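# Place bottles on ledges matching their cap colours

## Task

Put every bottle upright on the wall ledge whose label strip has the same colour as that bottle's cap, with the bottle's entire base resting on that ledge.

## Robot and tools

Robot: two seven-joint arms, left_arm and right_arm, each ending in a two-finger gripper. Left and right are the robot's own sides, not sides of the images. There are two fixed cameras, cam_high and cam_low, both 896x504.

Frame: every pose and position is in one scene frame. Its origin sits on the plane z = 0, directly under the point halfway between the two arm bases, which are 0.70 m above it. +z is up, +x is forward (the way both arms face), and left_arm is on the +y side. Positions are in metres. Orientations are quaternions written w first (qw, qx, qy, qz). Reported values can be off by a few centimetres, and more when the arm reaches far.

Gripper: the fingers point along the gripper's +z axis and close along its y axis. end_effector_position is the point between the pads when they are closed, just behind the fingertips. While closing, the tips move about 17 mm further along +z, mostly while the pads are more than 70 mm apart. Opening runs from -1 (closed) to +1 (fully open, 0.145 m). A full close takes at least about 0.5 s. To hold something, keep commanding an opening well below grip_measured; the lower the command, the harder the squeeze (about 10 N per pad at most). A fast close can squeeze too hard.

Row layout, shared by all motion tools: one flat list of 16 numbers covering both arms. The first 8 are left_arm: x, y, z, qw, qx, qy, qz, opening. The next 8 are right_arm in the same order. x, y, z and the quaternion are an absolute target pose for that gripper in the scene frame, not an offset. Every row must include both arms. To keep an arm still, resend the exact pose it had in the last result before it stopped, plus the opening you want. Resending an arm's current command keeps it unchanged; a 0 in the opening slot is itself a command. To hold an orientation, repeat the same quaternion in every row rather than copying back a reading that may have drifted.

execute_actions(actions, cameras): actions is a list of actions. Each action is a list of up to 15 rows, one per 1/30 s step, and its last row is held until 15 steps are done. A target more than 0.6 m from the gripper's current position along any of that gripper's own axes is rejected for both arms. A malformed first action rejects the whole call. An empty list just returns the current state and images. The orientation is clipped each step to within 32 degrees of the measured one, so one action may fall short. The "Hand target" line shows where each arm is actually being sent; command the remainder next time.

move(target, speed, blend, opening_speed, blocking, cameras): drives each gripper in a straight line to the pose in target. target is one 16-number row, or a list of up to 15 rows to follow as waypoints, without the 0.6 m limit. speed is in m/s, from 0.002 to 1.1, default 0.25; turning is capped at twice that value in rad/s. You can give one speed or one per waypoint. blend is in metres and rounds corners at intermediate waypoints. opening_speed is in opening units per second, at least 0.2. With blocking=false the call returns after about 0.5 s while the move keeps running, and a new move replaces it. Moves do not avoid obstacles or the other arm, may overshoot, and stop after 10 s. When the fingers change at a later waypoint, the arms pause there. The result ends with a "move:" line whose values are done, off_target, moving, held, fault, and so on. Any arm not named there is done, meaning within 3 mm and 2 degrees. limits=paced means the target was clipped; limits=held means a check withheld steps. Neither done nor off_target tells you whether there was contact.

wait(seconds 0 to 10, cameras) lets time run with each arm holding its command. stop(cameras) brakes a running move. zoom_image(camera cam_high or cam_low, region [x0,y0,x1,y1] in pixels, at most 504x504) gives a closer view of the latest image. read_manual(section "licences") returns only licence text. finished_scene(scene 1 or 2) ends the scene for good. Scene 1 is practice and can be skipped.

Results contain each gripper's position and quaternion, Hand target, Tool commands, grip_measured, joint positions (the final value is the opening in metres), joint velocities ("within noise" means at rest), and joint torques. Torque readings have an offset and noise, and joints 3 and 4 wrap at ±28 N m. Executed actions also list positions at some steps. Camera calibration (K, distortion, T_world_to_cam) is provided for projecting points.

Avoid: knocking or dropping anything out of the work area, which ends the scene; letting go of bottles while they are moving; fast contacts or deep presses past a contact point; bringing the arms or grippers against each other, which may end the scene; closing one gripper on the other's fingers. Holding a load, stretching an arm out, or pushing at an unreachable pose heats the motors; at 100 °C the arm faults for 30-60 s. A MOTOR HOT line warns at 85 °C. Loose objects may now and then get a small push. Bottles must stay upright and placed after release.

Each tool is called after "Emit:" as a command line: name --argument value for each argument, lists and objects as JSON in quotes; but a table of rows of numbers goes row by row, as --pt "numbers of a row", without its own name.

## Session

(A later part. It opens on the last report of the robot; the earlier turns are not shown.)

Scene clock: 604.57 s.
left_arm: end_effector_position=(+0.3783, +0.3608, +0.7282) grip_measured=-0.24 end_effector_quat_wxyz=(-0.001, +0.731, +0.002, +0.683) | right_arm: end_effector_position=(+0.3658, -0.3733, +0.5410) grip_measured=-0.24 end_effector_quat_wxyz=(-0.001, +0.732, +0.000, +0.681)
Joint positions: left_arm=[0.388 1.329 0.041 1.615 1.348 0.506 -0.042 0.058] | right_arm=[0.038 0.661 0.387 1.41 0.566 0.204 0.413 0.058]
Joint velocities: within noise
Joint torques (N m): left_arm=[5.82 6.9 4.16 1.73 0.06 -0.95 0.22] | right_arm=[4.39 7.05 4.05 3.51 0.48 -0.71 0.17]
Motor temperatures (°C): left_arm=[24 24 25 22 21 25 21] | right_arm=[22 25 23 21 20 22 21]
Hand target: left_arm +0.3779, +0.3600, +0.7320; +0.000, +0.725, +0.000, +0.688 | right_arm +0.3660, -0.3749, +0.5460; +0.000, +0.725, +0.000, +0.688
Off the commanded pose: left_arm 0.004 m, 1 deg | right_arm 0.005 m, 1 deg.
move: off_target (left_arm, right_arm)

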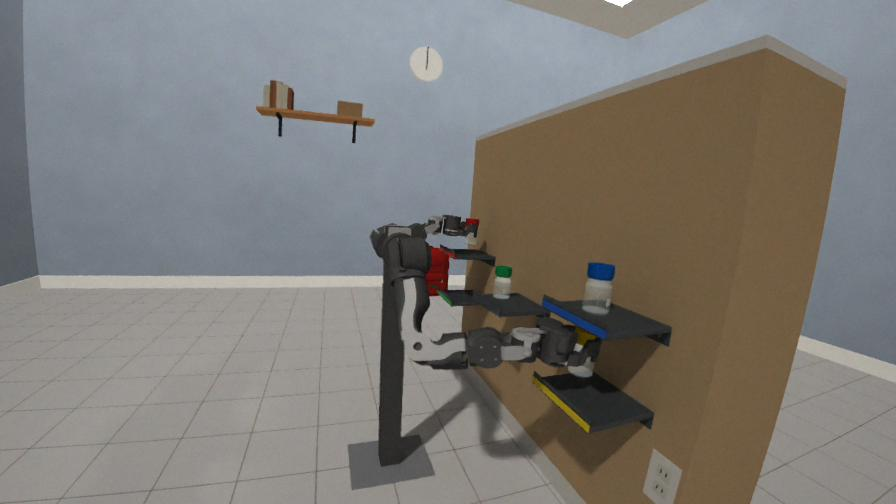

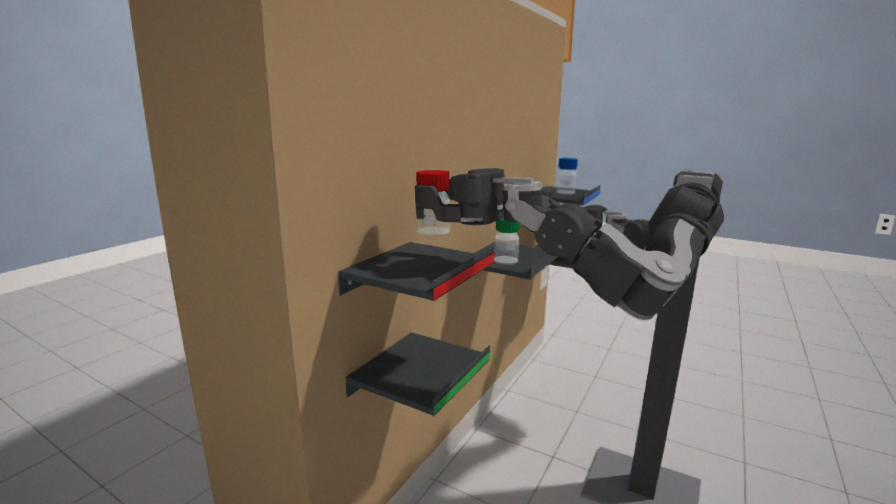

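Emit:
move --pt "0.378 0.36 0.708 0 0.7194 0 0.6946 -0.5 0.366 -0.378 0.515 0 0.7194 0 0.6946 -0.5" --speed 0.08

Emit:
zoom_image --camera "cam_high" --region '[520, 270, 680, 430]'

Emit:
zoom_image --camera "cam_low" --region '[380, 140, 540, 290]'

Emit:
zoom_image --camera "cam_high" --region '[400, 190, 540, 310]'

Scene clock: 623.13 s.
left_arm: end_effector_position=(+0.3781, +0.3614, +0.7047) grip_measured=-0.24 end_effector_quat_wxyz=(-0.003, +0.725, +0.002, +0.689) | right_arm: end_effector_position=(+0.3652, -0.3793, +0.5120) grip_measured=-0.24 end_effector_quat_wxyz=(+0.001, +0.725, -0.003, +0.689)
Joint positions: left_arm=[0.215 1.286 0.138 1.631 1.296 0.416 -0.027 0.058] | right_arm=[0.051 0.62 0.37 1.278 0.529 0.057 0.461 0.058]
Joint velocities: within noise
Joint torques (N m): left_arm=[5.84 6.66 3.99 2.28 0.07 -0.98 0.23] | right_arm=[4.31 6.18 2.33 4.03 0.47 -0.69 0.15]
Motor temperatures (°C): left_arm=[24 26 26 21 21 26 21] | right_arm=[22 25 24 21 20 22 21]
Hand target: left_arm +0.3779, +0.3600, +0.7081; +0.000, +0.719, +0.000, +0.695 | right_arm +0.3660, -0.3780, +0.5150; +0.000, +0.720, +0.000, +0.694
Off the commanded pose: left_arm 0.004 m, 1 deg | right_arm 0.003 m, 1 deg.
move: off_target (left_arm)

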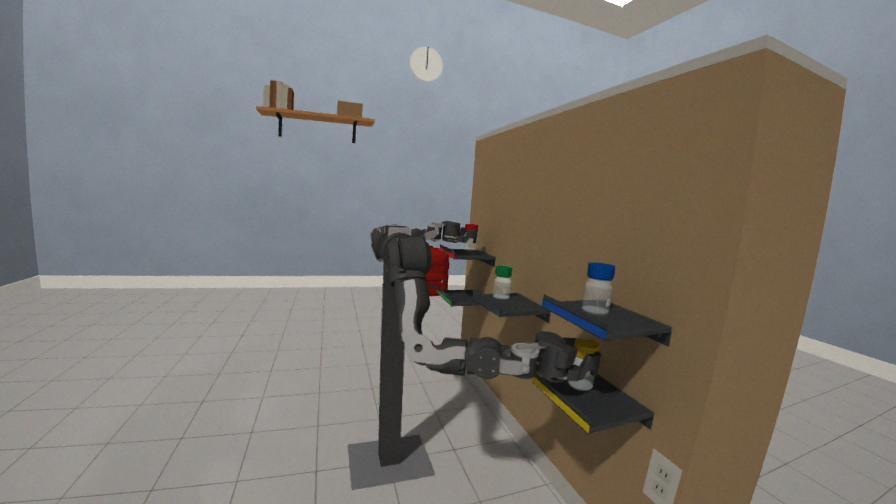

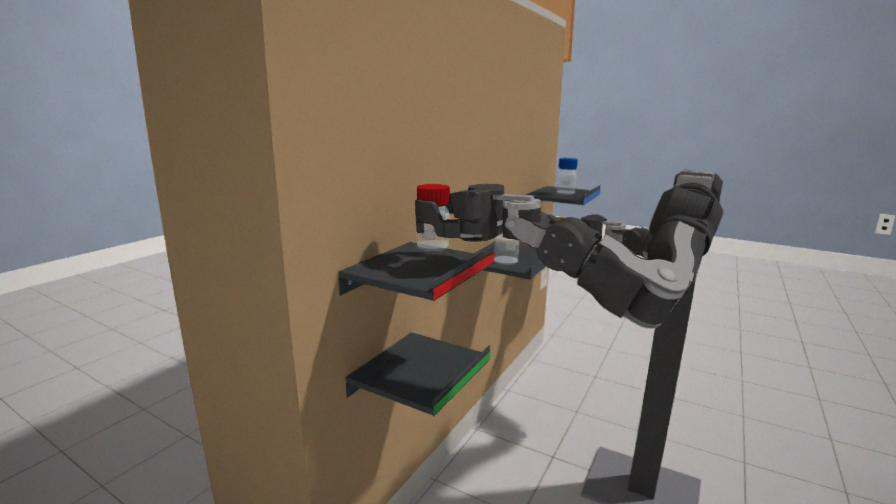

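Scaled by 3.150 from the camera's 896x504 image, which has a finer 1280x720 frame.

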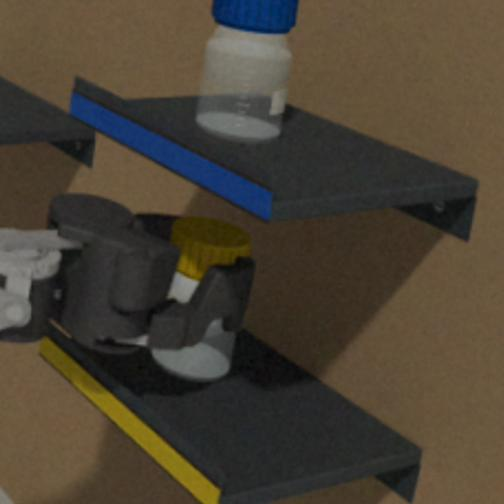

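Scaled by 3.150 from the camera's 896x504 image, which has a finer 1280x720 frame.

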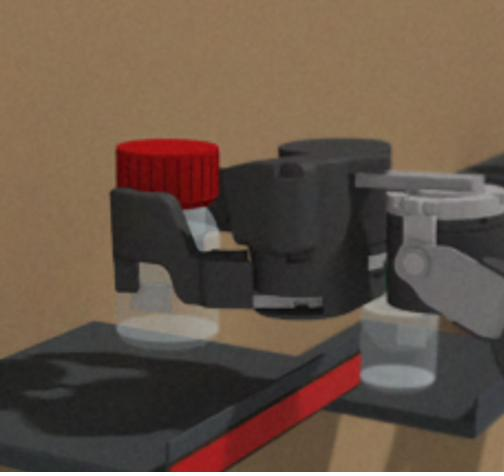

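Scaled by 3.600 from the camera's 896x504 image, which has a finer 1280x720 frame.

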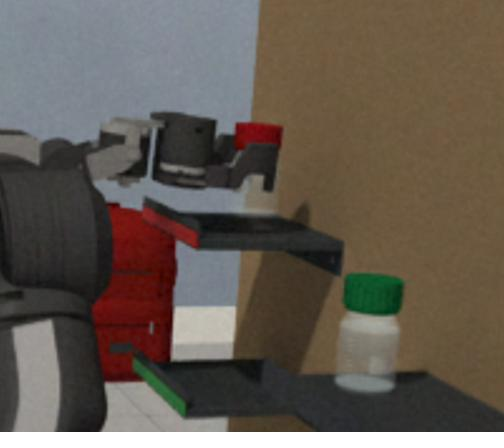

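Emit:
move --pt "0.378 0.36 0.697 0 0.7194 0 0.6946 -0.5 0.366 -0.378 0.504 0 0.7194 0 0.6946 -0.5" --speed 0.04 --cameras '[]'

Emit:
move --pt "0.378 0.36 0.693 0 0.7194 0 0.6946 -0.5 0.366 -0.378 0.500 0 0.7194 0 0.6946 -0.5" --speed 0.03 --cameras '[]'

Emit:
move --pt "0.378 0.36 0.689 0 0.7194 0 0.6946 -0.5 0.366 -0.378 0.496 0 0.7194 0 0.6946 -0.5" --speed 0.03

Emit:
zoom_image --camera "cam_high" --region '[520, 270, 680, 430]'

Emit:
zoom_image --camera "cam_low" --region '[380, 140, 540, 290]'

Emit:
zoom_image --camera "cam_high" --region '[400, 190, 540, 310]'

Scene clock: 642.60 s.
left_arm: end_effector_position=(+0.3781, +0.3614, +0.6942) grip_measured=-0.24 end_effector_quat_wxyz=(-0.003, +0.725, +0.001, +0.689) | right_arm: end_effector_position=(+0.3651, -0.3794, +0.5021) grip_measured=-0.24 end_effector_quat_wxyz=(+0.002, +0.724, -0.003, +0.690)
Joint positions: left_arm=[0.168 1.267 0.154 1.634 1.275 0.385 -0.021 0.058] | right_arm=[0.06 0.601 0.367 1.236 0.509 0.016 0.478 0.058]
Joint velocities: within noise
Joint torques (N m): left_arm=[5.31 6.53 4.19 2.43 0.08 -0.98 0.23] | right_arm=[4.36 6 1.84 3.52 0.46 -0.7 0.17]
Motor temperatures (°C): left_arm=[24 26 27 21 21 27 21] | right_arm=[22 25 23 21 20 22 21]
Hand target: left_arm +0.3780, +0.3600, +0.6970; +0.000, +0.719, +0.000, +0.695 | right_arm +0.3660, -0.3780, +0.5040; +0.000, +0.719, +0.000, +0.695
Off the commanded pose: left_arm 0.003 m, 1 deg | right_arm 0.003 m, 1 deg.
move: done
No camera images: "cameras" was empty.

Scene clock: 643.30 s.
left_arm: end_effector_position=(+0.3781, +0.3614, +0.6905) grip_measured=-0.24 end_effector_quat_wxyz=(-0.003, +0.725, +0.001, +0.689) | right_arm: end_effector_position=(+0.3655, -0.3800, +0.5019) grip_measured=-0.24 end_effector_quat_wxyz=(+0.003, +0.719, -0.001, +0.695)
Joint positions: left_arm=[0.152 1.262 0.158 1.634 1.268 0.372 -0.019 0.058] | right_arm=[0.065 0.598 0.366 1.221 0.508 -0.007 0.484 0.058]
Joint velocities: within noise
Joint torques (N m): left_arm=[5.05 6.42 4.23 2.48 0.08 -0.95 0.23] | right_arm=[3.97 5.66 1.14 3.21 0.39 -0.46 0.11]
Motor temperatures (°C): left_arm=[24 26 27 21 21 27 21] | right_arm=[22 25 23 21 20 22 21]
Hand target: left_arm +0.3780, +0.3600, +0.6930; +0.000, +0.720, +0.000, +0.694 | right_arm +0.3660, -0.3780, +0.5001; +0.000, +0.719, +0.000, +0.695
Off the commanded pose: left_arm 0.003 m, 1 deg | right_arm 0.003 m, 0 deg.
move: done
No camera images: "cameras" was empty.

Scene clock: 644.00 s.
left_arm: end_effector_position=(+0.3781, +0.3615, +0.6869) grip_measured=-0.24 end_effector_quat_wxyz=(-0.003, +0.724, +0.001, +0.689) | right_arm: end_effector_position=(+0.3661, -0.3800, +0.5013) grip_measured=-0.24 end_effector_quat_wxyz=(+0.004, +0.714, +0.001, +0.700)
Joint positions: left_arm=[0.137 1.257 0.16 1.634 1.262 0.358 -0.017 0.058] | right_arm=[0.07 0.598 0.358 1.207 0.511 -0.034 0.486 0.058]
Joint velocities: within noise
Joint torques (N m): left_arm=[4.92 6.42 4.19 2.5 0.08 -0.97 0.23] | right_arm=[3.44 5.58 0.76 2.69 0.35 -0.2 0.08]
Motor temperatures (°C): left_arm=[24 26 27 21 21 27 21] | right_arm=[22 25 23 21 20 22 21]
Hand target: left_arm +0.3780, +0.3600, +0.6890; +0.000, +0.719, +0.000, +0.695 | right_arm +0.3659, -0.3780, +0.4960; +0.000, +0.719, +0.000, +0.695
Off the commanded pose: left_arm 0.003 m, 1 deg | right_arm 0.006 m, 1 deg.
move: off_target (right_arm)

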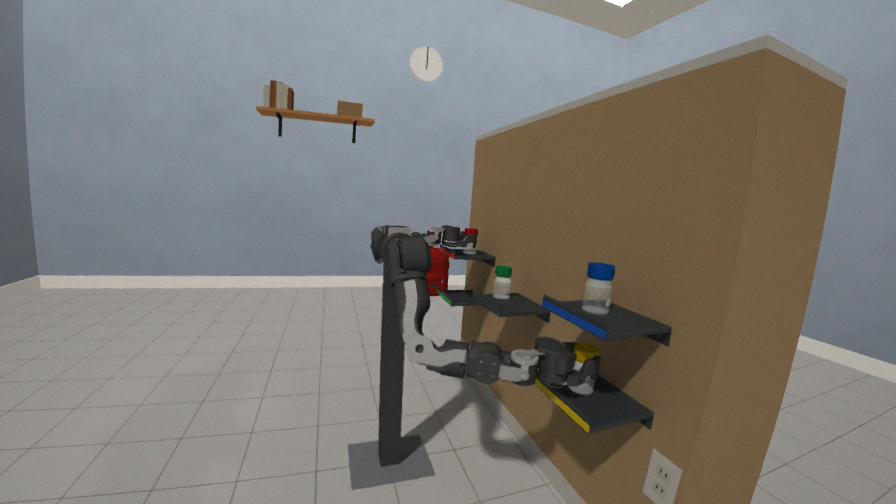

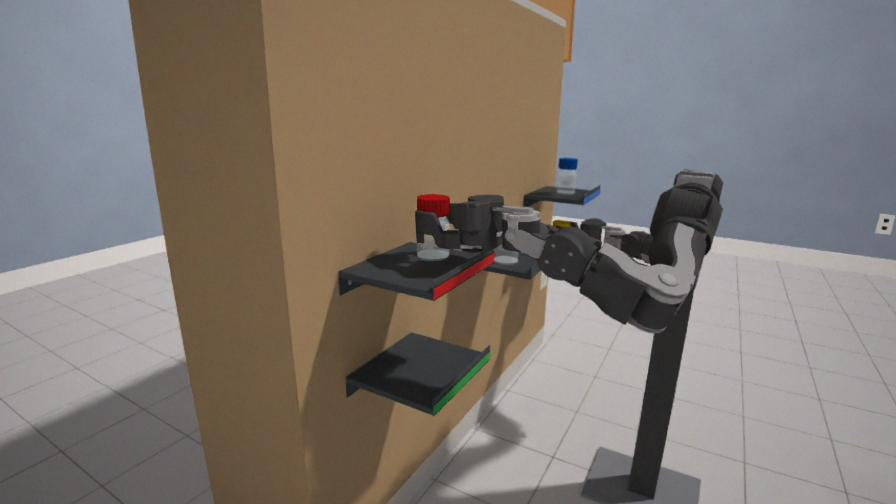

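Scaled by 3.150 from the camera's 896x504 image, which has a finer 1280x720 frame.

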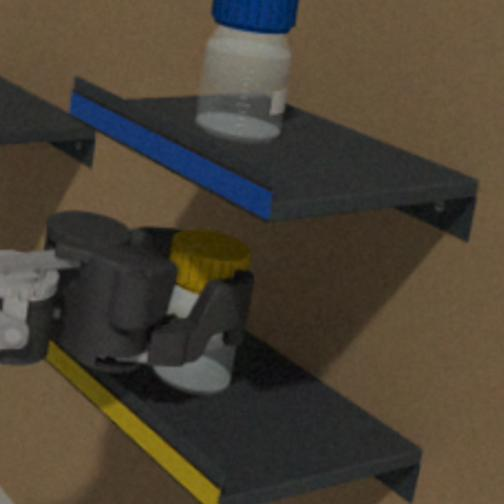

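Scaled by 3.150 from the camera's 896x504 image, which has a finer 1280x720 frame.

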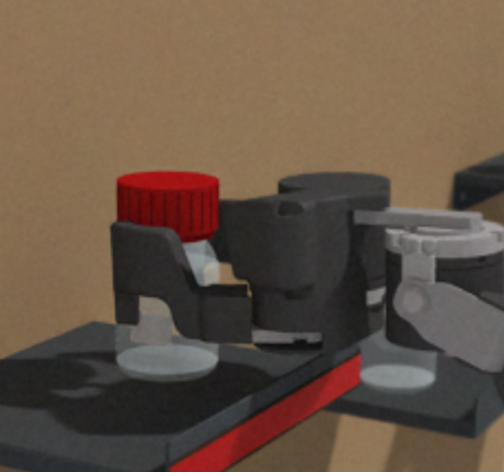

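Scaled by 3.600 from the camera's 896x504 image, which has a finer 1280x720 frame.

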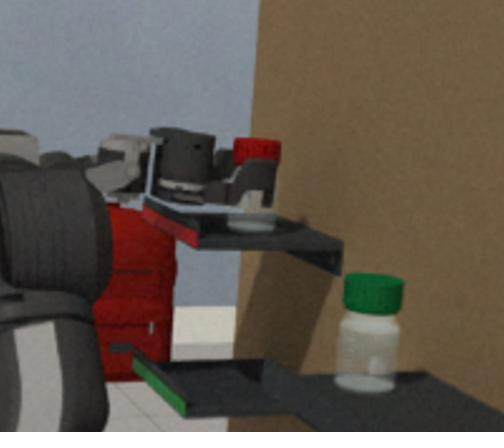

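Emit:
move --pt "0.378 0.36 0.684 0 0.7194 0 0.6946 -0.5 0.366 -0.379 0.500 0 0.7194 0 0.6946 -0.5" --speed 0.02 --cameras '[]'

Emit:
move --pt "0.378 0.36 0.680 0 0.7194 0 0.6946 -0.5 0.366 -0.379 0.500 0 0.7194 0 0.6946 -0.5" --speed 0.02

Emit:
zoom_image --camera "cam_low" --region '[380, 140, 540, 290]'

Emit:
zoom_image --camera "cam_high" --region '[400, 190, 540, 310]'

Scene clock: 659.80 s.
left_arm: end_effector_position=(+0.3780, +0.3614, +0.6866) grip_measured=-0.24 end_effector_quat_wxyz=(-0.003, +0.717, +0.001, +0.697) | right_arm: end_effector_position=(+0.3663, -0.3798, +0.5016) grip_measured=-0.24 end_effector_quat_wxyz=(+0.002, +0.716, +0.000, +0.698)
Joint positions: left_arm=[0.118 1.256 0.163 1.635 1.261 0.322 -0.016 0.058] | right_arm=[0.07 0.6 0.358 1.21 0.512 -0.023 0.486 0.058]
Joint velocities: within noise
Joint torques (N m): left_arm=[4.07 6.95 3.19 2.22 0.17 -0.64 0.19] | right_arm=[3.2 6.5 1.83 4.21 0.45 -0.11 0.04]
Motor temperatures (°C): left_arm=[24 26 27 21 21 27 21] | right_arm=[22 25 23 21 20 21 21]
Hand target: left_arm +0.3780, +0.3600, +0.6840; +0.000, +0.719, +0.000, +0.695 | right_arm +0.3660, -0.3790, +0.5000; +0.000, +0.719, +0.000, +0.695
Off the commanded pose: left_arm 0.003 m, 1 deg | right_arm 0.002 m, 1 deg.
move: done
No camera images: "cameras" was empty.

Scene clock: 660.63 s.
left_arm: end_effector_position=(+0.3779, +0.3614, +0.6865) grip_measured=-0.24 end_effector_quat_wxyz=(-0.002, +0.712, +0.001, +0.702) | right_arm: end_effector_position=(+0.3663, -0.3798, +0.5016) grip_measured=-0.24 end_effector_quat_wxyz=(+0.002, +0.716, +0.000, +0.698)
Joint positions: left_arm=[0.102 1.259 0.163 1.635 1.265 0.29 -0.016 0.058] | right_arm=[0.07 0.6 0.358 1.21 0.512 -0.023 0.486 0.058]
Joint velocities: within noise
Joint torques (N m): left_arm=[3.44 7.35 2.39 2.02 0.19 -0.36 0.15] | right_arm=[3.28 6.61 1.94 4.22 0.43 -0.11 0.05]
Motor temperatures (°C): left_arm=[24 26 27 21 21 27 21] | right_arm=[22 25 23 21 20 21 21]
Hand target: left_arm +0.3780, +0.3600, +0.6801; +0.000, +0.719, +0.000, +0.695 | right_arm +0.3660, -0.3790, +0.5000; +0.000, +0.719, +0.000, +0.695
Off the commanded pose: left_arm 0.007 m, 1 deg | right_arm 0.002 m, 1 deg.
move: off_target (left_arm)

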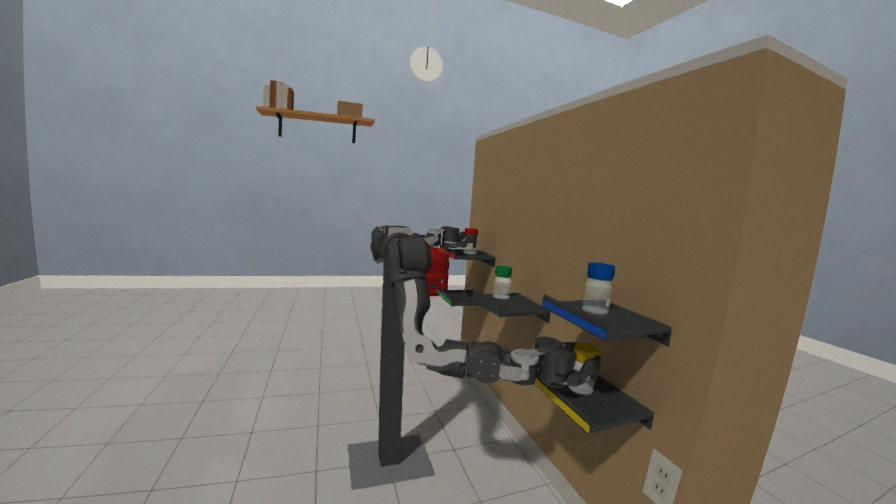

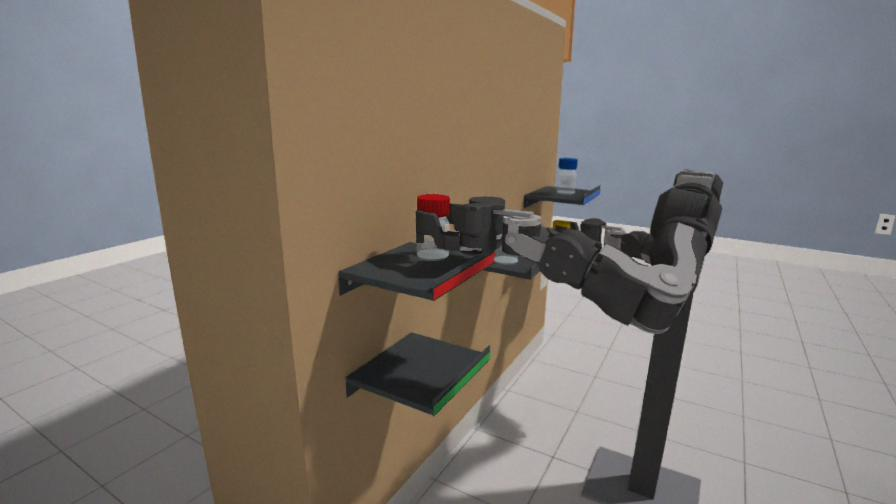

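Scaled by 3.150 from the camera's 896x504 image, which has a finer 1280x720 frame.

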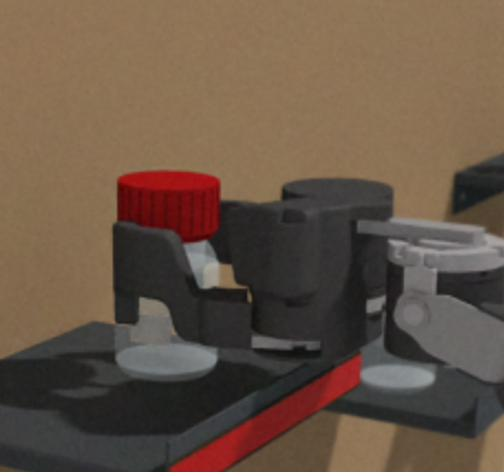

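Scaled by 3.600 from the camera's 896x504 image, which has a finer 1280x720 frame.

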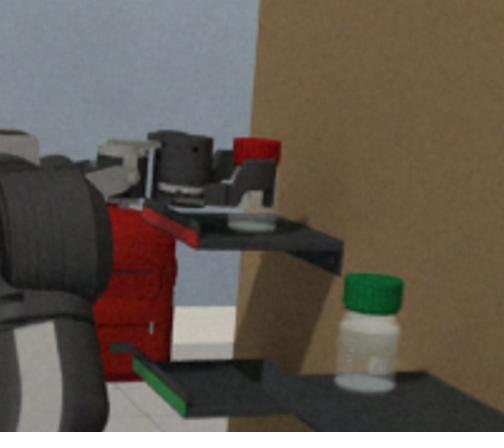

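Emit:
move --pt "0.378 0.361 0.685 0 0.7194 0 0.6946 0.3 0.366 -0.3795 0.500 0 0.7194 0 0.6946 0.3" --pt "0.378 0.361 0.685 0 0.7194 0 0.6946 0.6 0.366 -0.3795 0.500 0 0.7194 0 0.6946 0.6" --pt "0.29 0.361 0.695 0 0.7194 0 0.6946 0.6 0.27 -0.3795 0.515 0 0.7194 0 0.6946 0.6" --speed 0.08 --opening_speed 0.6

Emit:
zoom_image --camera "cam_high" --region '[520, 270, 680, 430]'

Emit:
zoom_image --camera "cam_low" --region '[380, 140, 540, 290]'

Emit:
zoom_image --camera "cam_low" --region '[480, 160, 600, 280]'

Emit:
zoom_image --camera "cam_high" --region '[400, 190, 540, 310]'

Scene clock: 677.20 s.
left_arm: end_effector_position=(+0.2904, +0.3620, +0.6958) grip_measured=+0.60 end_effector_quat_wxyz=(-0.002, +0.718, +0.001, +0.696) | right_arm: end_effector_position=(+0.2700, -0.3802, +0.5135) grip_measured=+0.60 end_effector_quat_wxyz=(+0.001, +0.722, -0.002, +0.692)
Joint positions: left_arm=[-0.515 1 0.998 1.957 1.205 0.554 0.119 0.119] | right_arm=[-0.44 0.56 0.652 1.586 0.675 0.001 0.526 0.119]
Joint velocities: within noise
Joint torques (N m): left_arm=[1.73 5.92 2.96 2.26 0.24 -0.52 0.23] | right_arm=[0.94 5.82 3.15 3.84 0.5 -0.46 0.13]
Motor temperatures (°C): left_arm=[23 27 27 21 21 26 21] | right_arm=[22 26 23 21 20 21 21]
Hand target: left_arm +0.2900, +0.3611, +0.6950; +0.000, +0.719, +0.000, +0.695 | right_arm +0.2701, -0.3794, +0.5151; +0.000, +0.719, +0.000, +0.695
Off the commanded pose: left_arm 0.001 m, 0 deg | right_arm 0.002 m, 0 deg.
move: done

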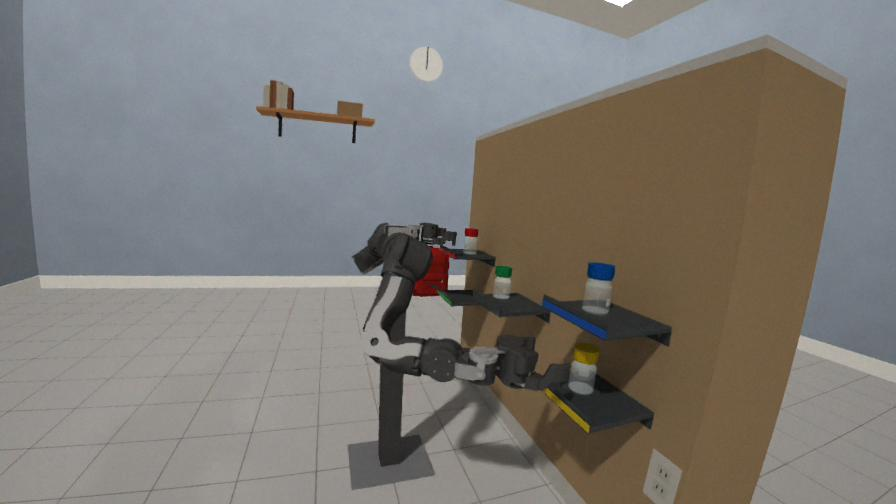

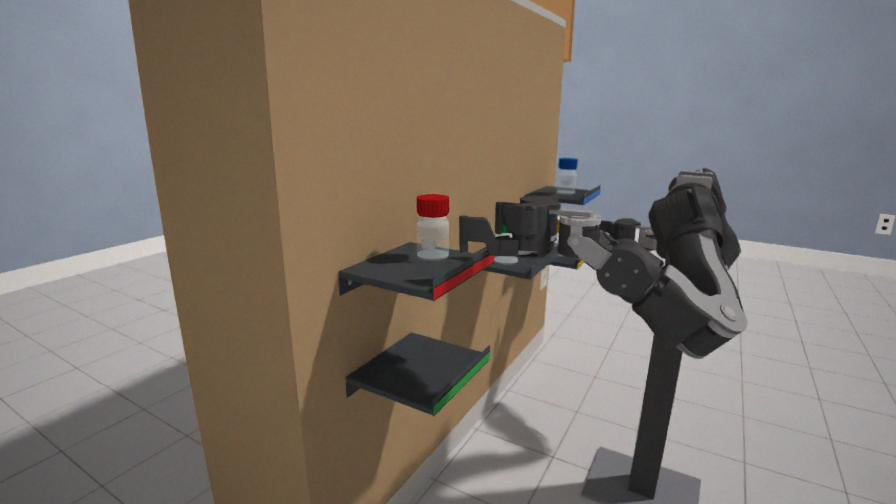

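Scaled by 3.150 from the camera's 896x504 image, which has a finer 1280x720 frame.

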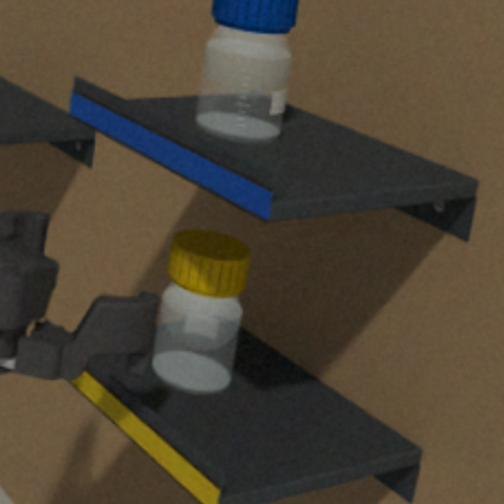

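Scaled by 3.150 from the camera's 896x504 image, which has a finer 1280x720 frame.

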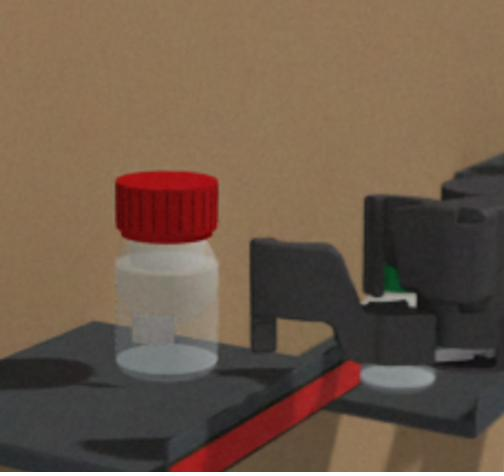

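Scaled by 4.200 from the camera's 896x504 image, which has a finer 1280x720 frame.

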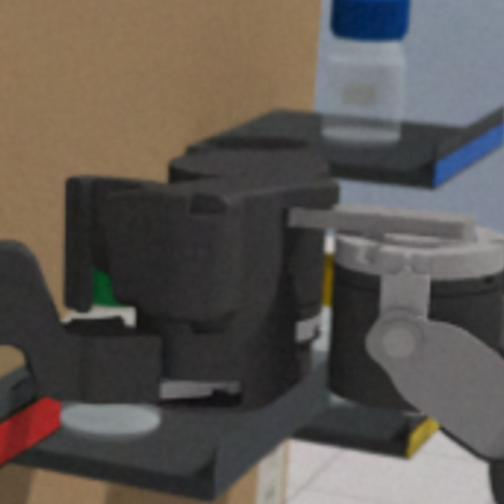

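Scaled by 3.600 from the camera's 896x504 image, which has a finer 1280x720 frame.

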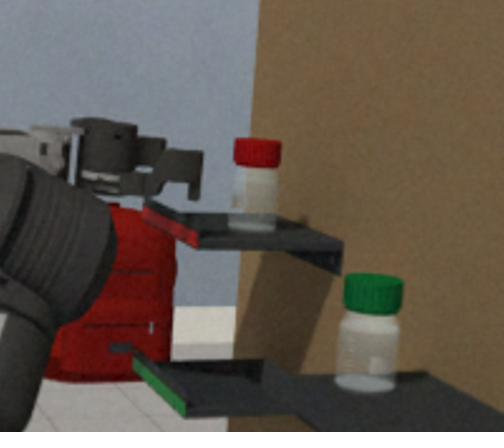

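Emit:
move --pt "0.26 0.28 0.62 0 0.7194 0 0.6946 0.6 0.26 -0.38 0.515 0 0.7194 0 0.6946 0.6" --pt "0.25 0.20 0.50 0 0.7194 0 0.6946 0.6 0.26 -0.38 0.515 0 0.7194 0 0.6946 0.6" --pt "0.29 0.11 0.58 0.1195 0.7144 -0.1259 0.6778 0.6 0.26 -0.38 0.515 0 0.7194 0 0.6946 0.6" --pt "0.300 0.0705 0.605 0.1195 0.7144 -0.1259 0.6778 1 0.26 -0.38 0.515 0 0.7194 0 0.6946 0.6" --speed 0.14 --blend '[0.03,0.03,0.01,0]'

Emit:
zoom_image --camera "cam_high" --region '[440, 210, 560, 320]'

Emit:
zoom_image --camera "cam_low" --region '[460, 170, 600, 300]'

Scene clock: 700.13 s.
left_arm: end_effector_position=(+0.3000, +0.0695, +0.6061) grip_measured=+1.00 end_effector_quat_wxyz=(+0.122, +0.712, -0.127, +0.679) | right_arm: end_effector_position=(+0.2603, -0.3799, +0.5130) grip_measured=+0.60 end_effector_quat_wxyz=(-0.001, +0.722, -0.001, +0.692)
Joint positions: left_arm=[0.003 0.32 -0.341 2.336 0.39 0.67 -0.237 0.145] | right_arm=[-0.495 0.559 0.668 1.604 0.705 -0.021 0.531 0.119]
Joint velocities: within noise
Joint torques (N m): left_arm=[3.07 0.38 0.55 4.53 -0.01 -0.52 -0.03] | right_arm=[0.41 5.55 3.9 3.78 0.49 -0.46 0.11]
Motor temperatures (°C): left_arm=[22 26 26 22 21 26 21] | right_arm=[21 25 23 21 20 21 21]
Hand target: left_arm +0.3000, +0.0705, +0.6050; +0.119, +0.714, -0.126, +0.678 | right_arm +0.2600, -0.3800, +0.5150; +0.000, +0.719, +0.000, +0.695
Off the commanded pose: left_arm 0.001 m, 0 deg | right_arm 0.002 m, 0 deg.
move: done

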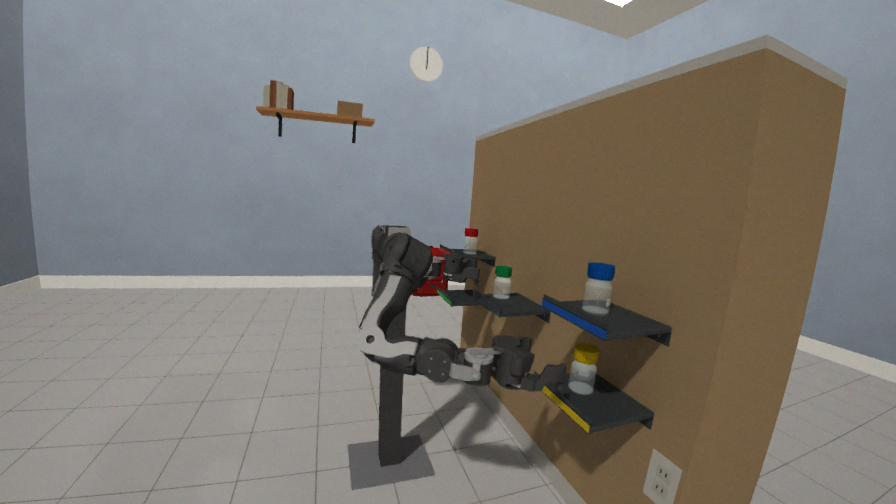

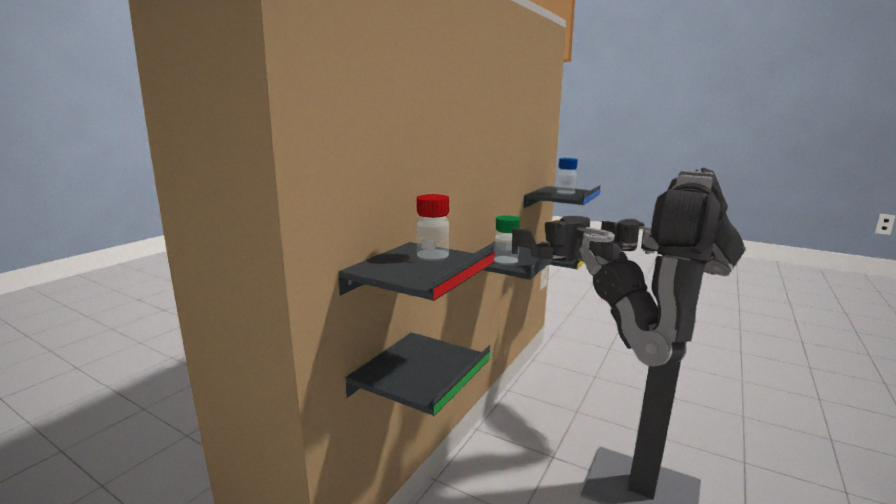

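Scaled by 4.200 from the camera's 896x504 image, which has a finer 1280x720 frame.

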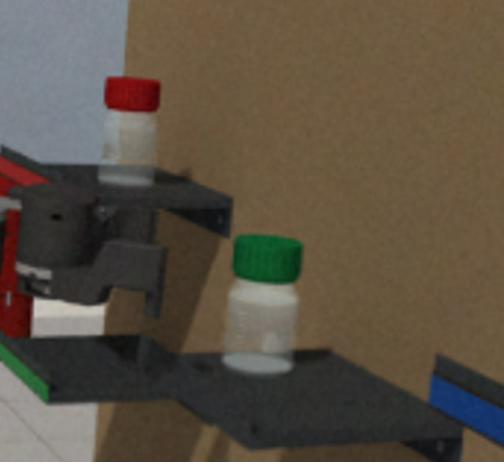

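Scaled by 3.600 from the camera's 896x504 image, which has a finer 1280x720 frame.

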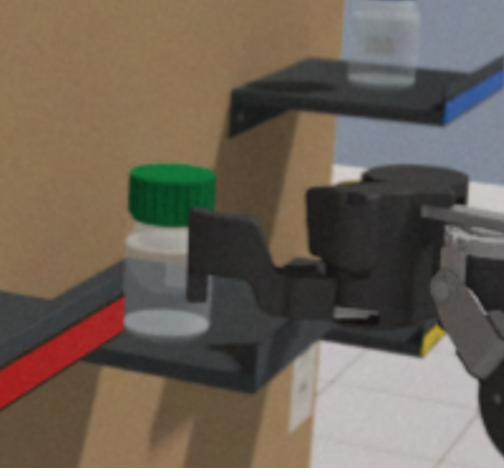

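Emit:
move --pt "0.330 0.0637 0.598 0.1195 0.7144 -0.1259 0.6778 1 0.26 -0.38 0.515 0 0.7194 0 0.6946 0.6" --pt "0.378 0.0462 0.596 0.1195 0.7144 -0.1259 0.6778 1 0.26 -0.38 0.515 0 0.7194 0 0.6946 0.6" --pt "0.378 0.0462 0.596 0.1195 0.7144 -0.1259 0.6778 -0.5 0.26 -0.38 0.515 0 0.7194 0 0.6946 0.6" --speed 0.08 --opening_speed 0.6

Emit:
zoom_image --camera "cam_high" --region '[440, 210, 560, 320]'

Emit:
zoom_image --camera "cam_low" --region '[460, 170, 600, 300]'

Scene clock: 719.03 s.
left_arm: end_effector_position=(+0.3780, +0.0469, +0.5981) grip_measured=-0.26 end_effector_quat_wxyz=(+0.119, +0.713, -0.124, +0.680) | right_arm: end_effector_position=(+0.2603, -0.3799, +0.5130) grip_measured=+0.60 end_effector_quat_wxyz=(-0.001, +0.722, -0.001, +0.692)
Joint positions: left_arm=[0.325 0.213 -0.427 1.934 0.391 0.596 -0.222 0.056] | right_arm=[-0.495 0.559 0.668 1.604 0.705 -0.021 0.531 0.119]
Joint velocities: within noise
Joint torques (N m): left_arm=[6.24 -0.12 0.34 3.78 0.06 -0.68 0.16] | right_arm=[0.44 5.53 3.9 3.78 0.48 -0.45 0.11]
Motor temperatures (°C): left_arm=[23 25 25 22 21 26 21] | right_arm=[21 25 23 21 20 21 21]
Hand target: left_arm +0.3780, +0.0462, +0.5959; +0.119, +0.715, -0.126, +0.678 | right_arm +0.2600, -0.3800, +0.5150; +0.000, +0.719, +0.000, +0.695
Off the commanded pose: left_arm 0.002 m, 0 deg | right_arm 0.002 m, 0 deg.
move: done

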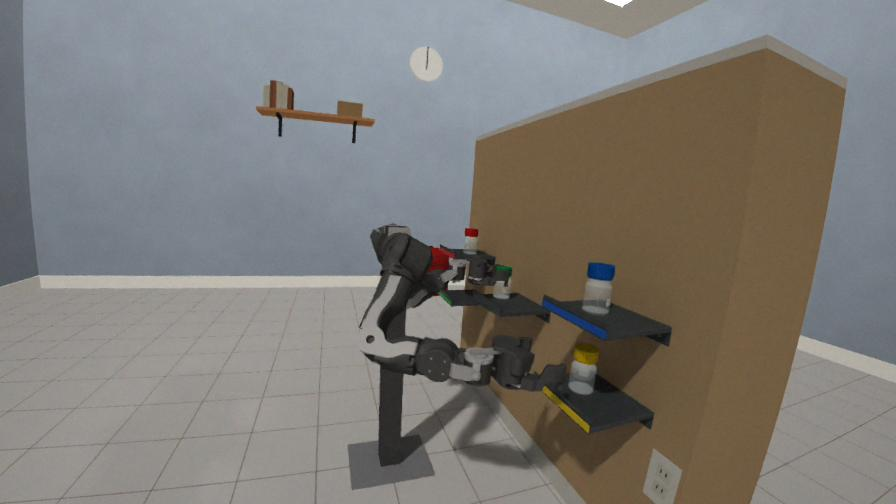

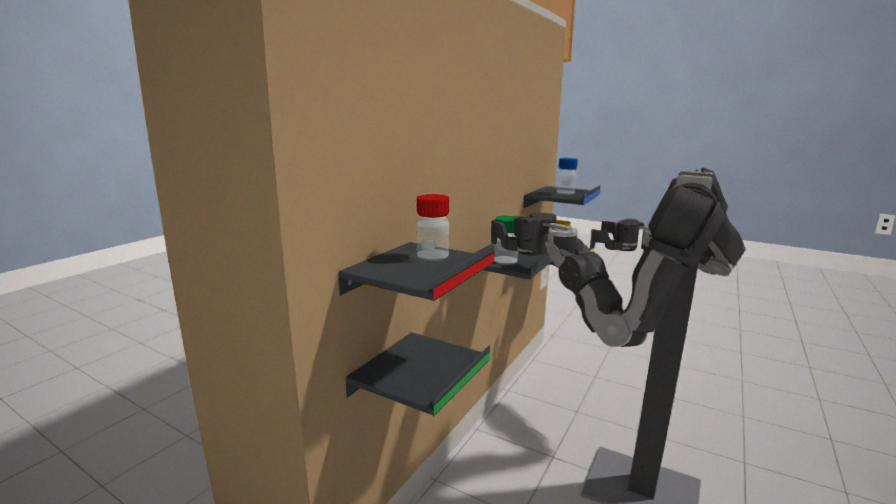

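Scaled by 4.200 from the camera's 896x504 image, which has a finer 1280x720 frame.

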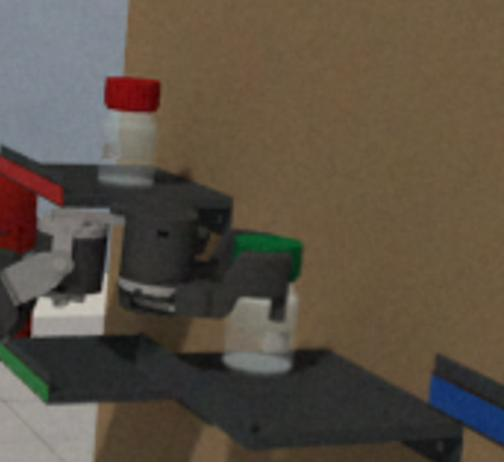

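Scaled by 3.600 from the camera's 896x504 image, which has a finer 1280x720 frame.

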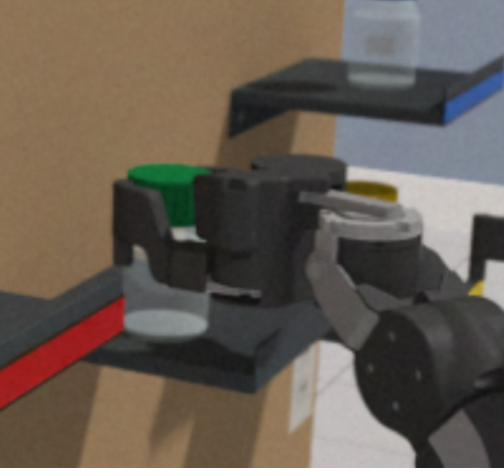

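Emit:
move --pt "0.378 0.0465 0.640 0.1195 0.7144 -0.1259 0.6778 -0.5 0.26 -0.38 0.515 0 0.7194 0 0.6946 0.6" --pt "0.372 0.192 0.640 0 0.7254 0 0.6883 -0.5 0.26 -0.38 0.515 0 0.7194 0 0.6946 0.6" --pt "0.378 0.195 0.545 0 0.7254 0 0.6883 -0.5 0.26 -0.38 0.515 0 0.7194 0 0.6946 0.6" --pt "0.380 0.355 0.541 0 0.7254 0 0.6883 -0.5 0.26 -0.38 0.515 0 0.7194 0 0.6946 0.6" --speed 0.12 --blend '[0.01,0.02,0.01,0]'

Emit:
zoom_image --camera "cam_high" --region '[400, 210, 540, 330]'

Emit:
zoom_image --camera "cam_low" --region '[380, 250, 530, 400]'

Scene clock: 743.00 s.
left_arm: end_effector_position=(+0.3793, +0.3556, +0.5380) grip_measured=-0.26 end_effector_quat_wxyz=(-0.002, +0.730, +0.001, +0.683) | right_arm: end_effector_position=(+0.2603, -0.3799, +0.5129) grip_measured=+0.60 end_effector_quat_wxyz=(-0.001, +0.722, -0.001, +0.692)
Joint positions: left_arm=[0.04 0.765 0.175 1.421 0.724 0.116 0.227 0.056] | right_arm=[-0.495 0.559 0.668 1.604 0.705 -0.021 0.531 0.119]
Joint velocities: within noise
Joint torques (N m): left_arm=[6.34 6 2.56 4.18 0.33 -0.94 0.22] | right_arm=[0.51 5.66 3.95 3.84 0.49 -0.46 0.1]
Motor temperatures (°C): left_arm=[24 24 24 22 21 26 21] | right_arm=[21 25 24 21 20 21 21]
Hand target: left_arm +0.3800, +0.3551, +0.5410; +0.000, +0.725, +0.000, +0.688 | right_arm +0.2600, -0.3800, +0.5149; +0.000, +0.720, +0.000, +0.694
Off the commanded pose: left_arm 0.003 m, 1 deg | right_arm 0.002 m, 0 deg.
move: done

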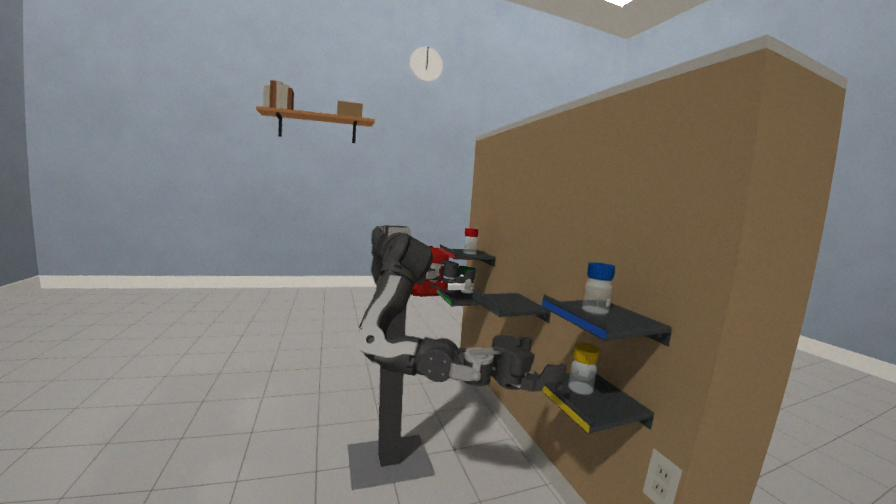

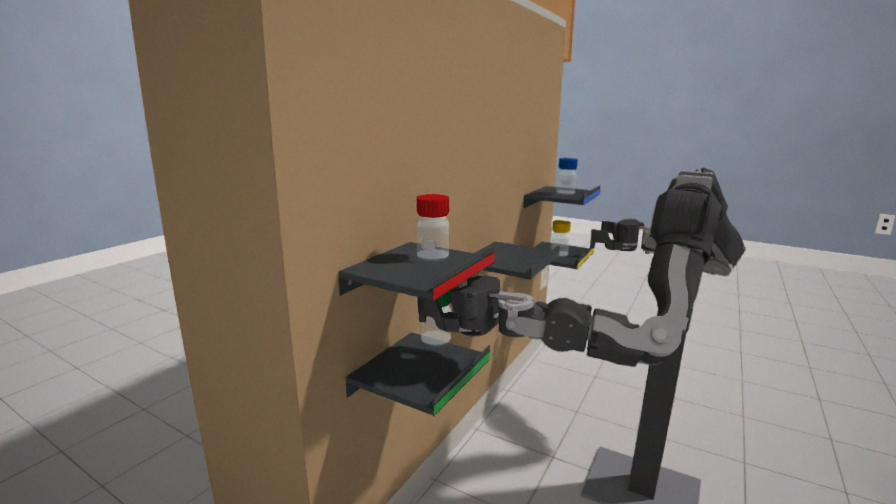

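Scaled by 3.600 from the camera's 896x504 image, which has a finer 1280x720 frame.

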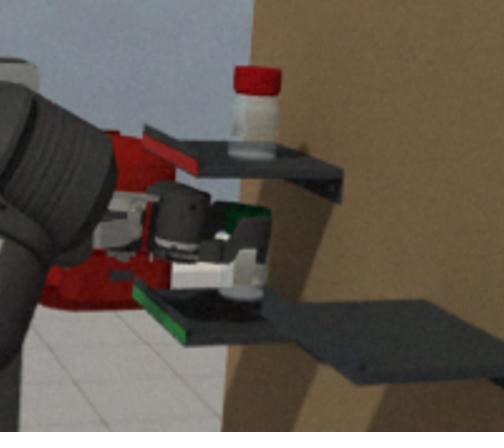

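Scaled by 3.360 from the camera's 896x504 image, which has a finer 1280x720 frame.

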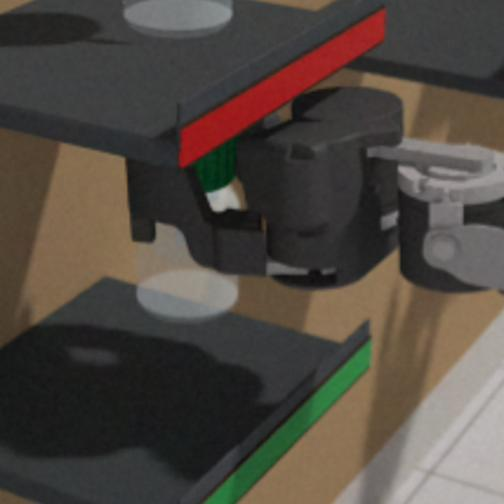

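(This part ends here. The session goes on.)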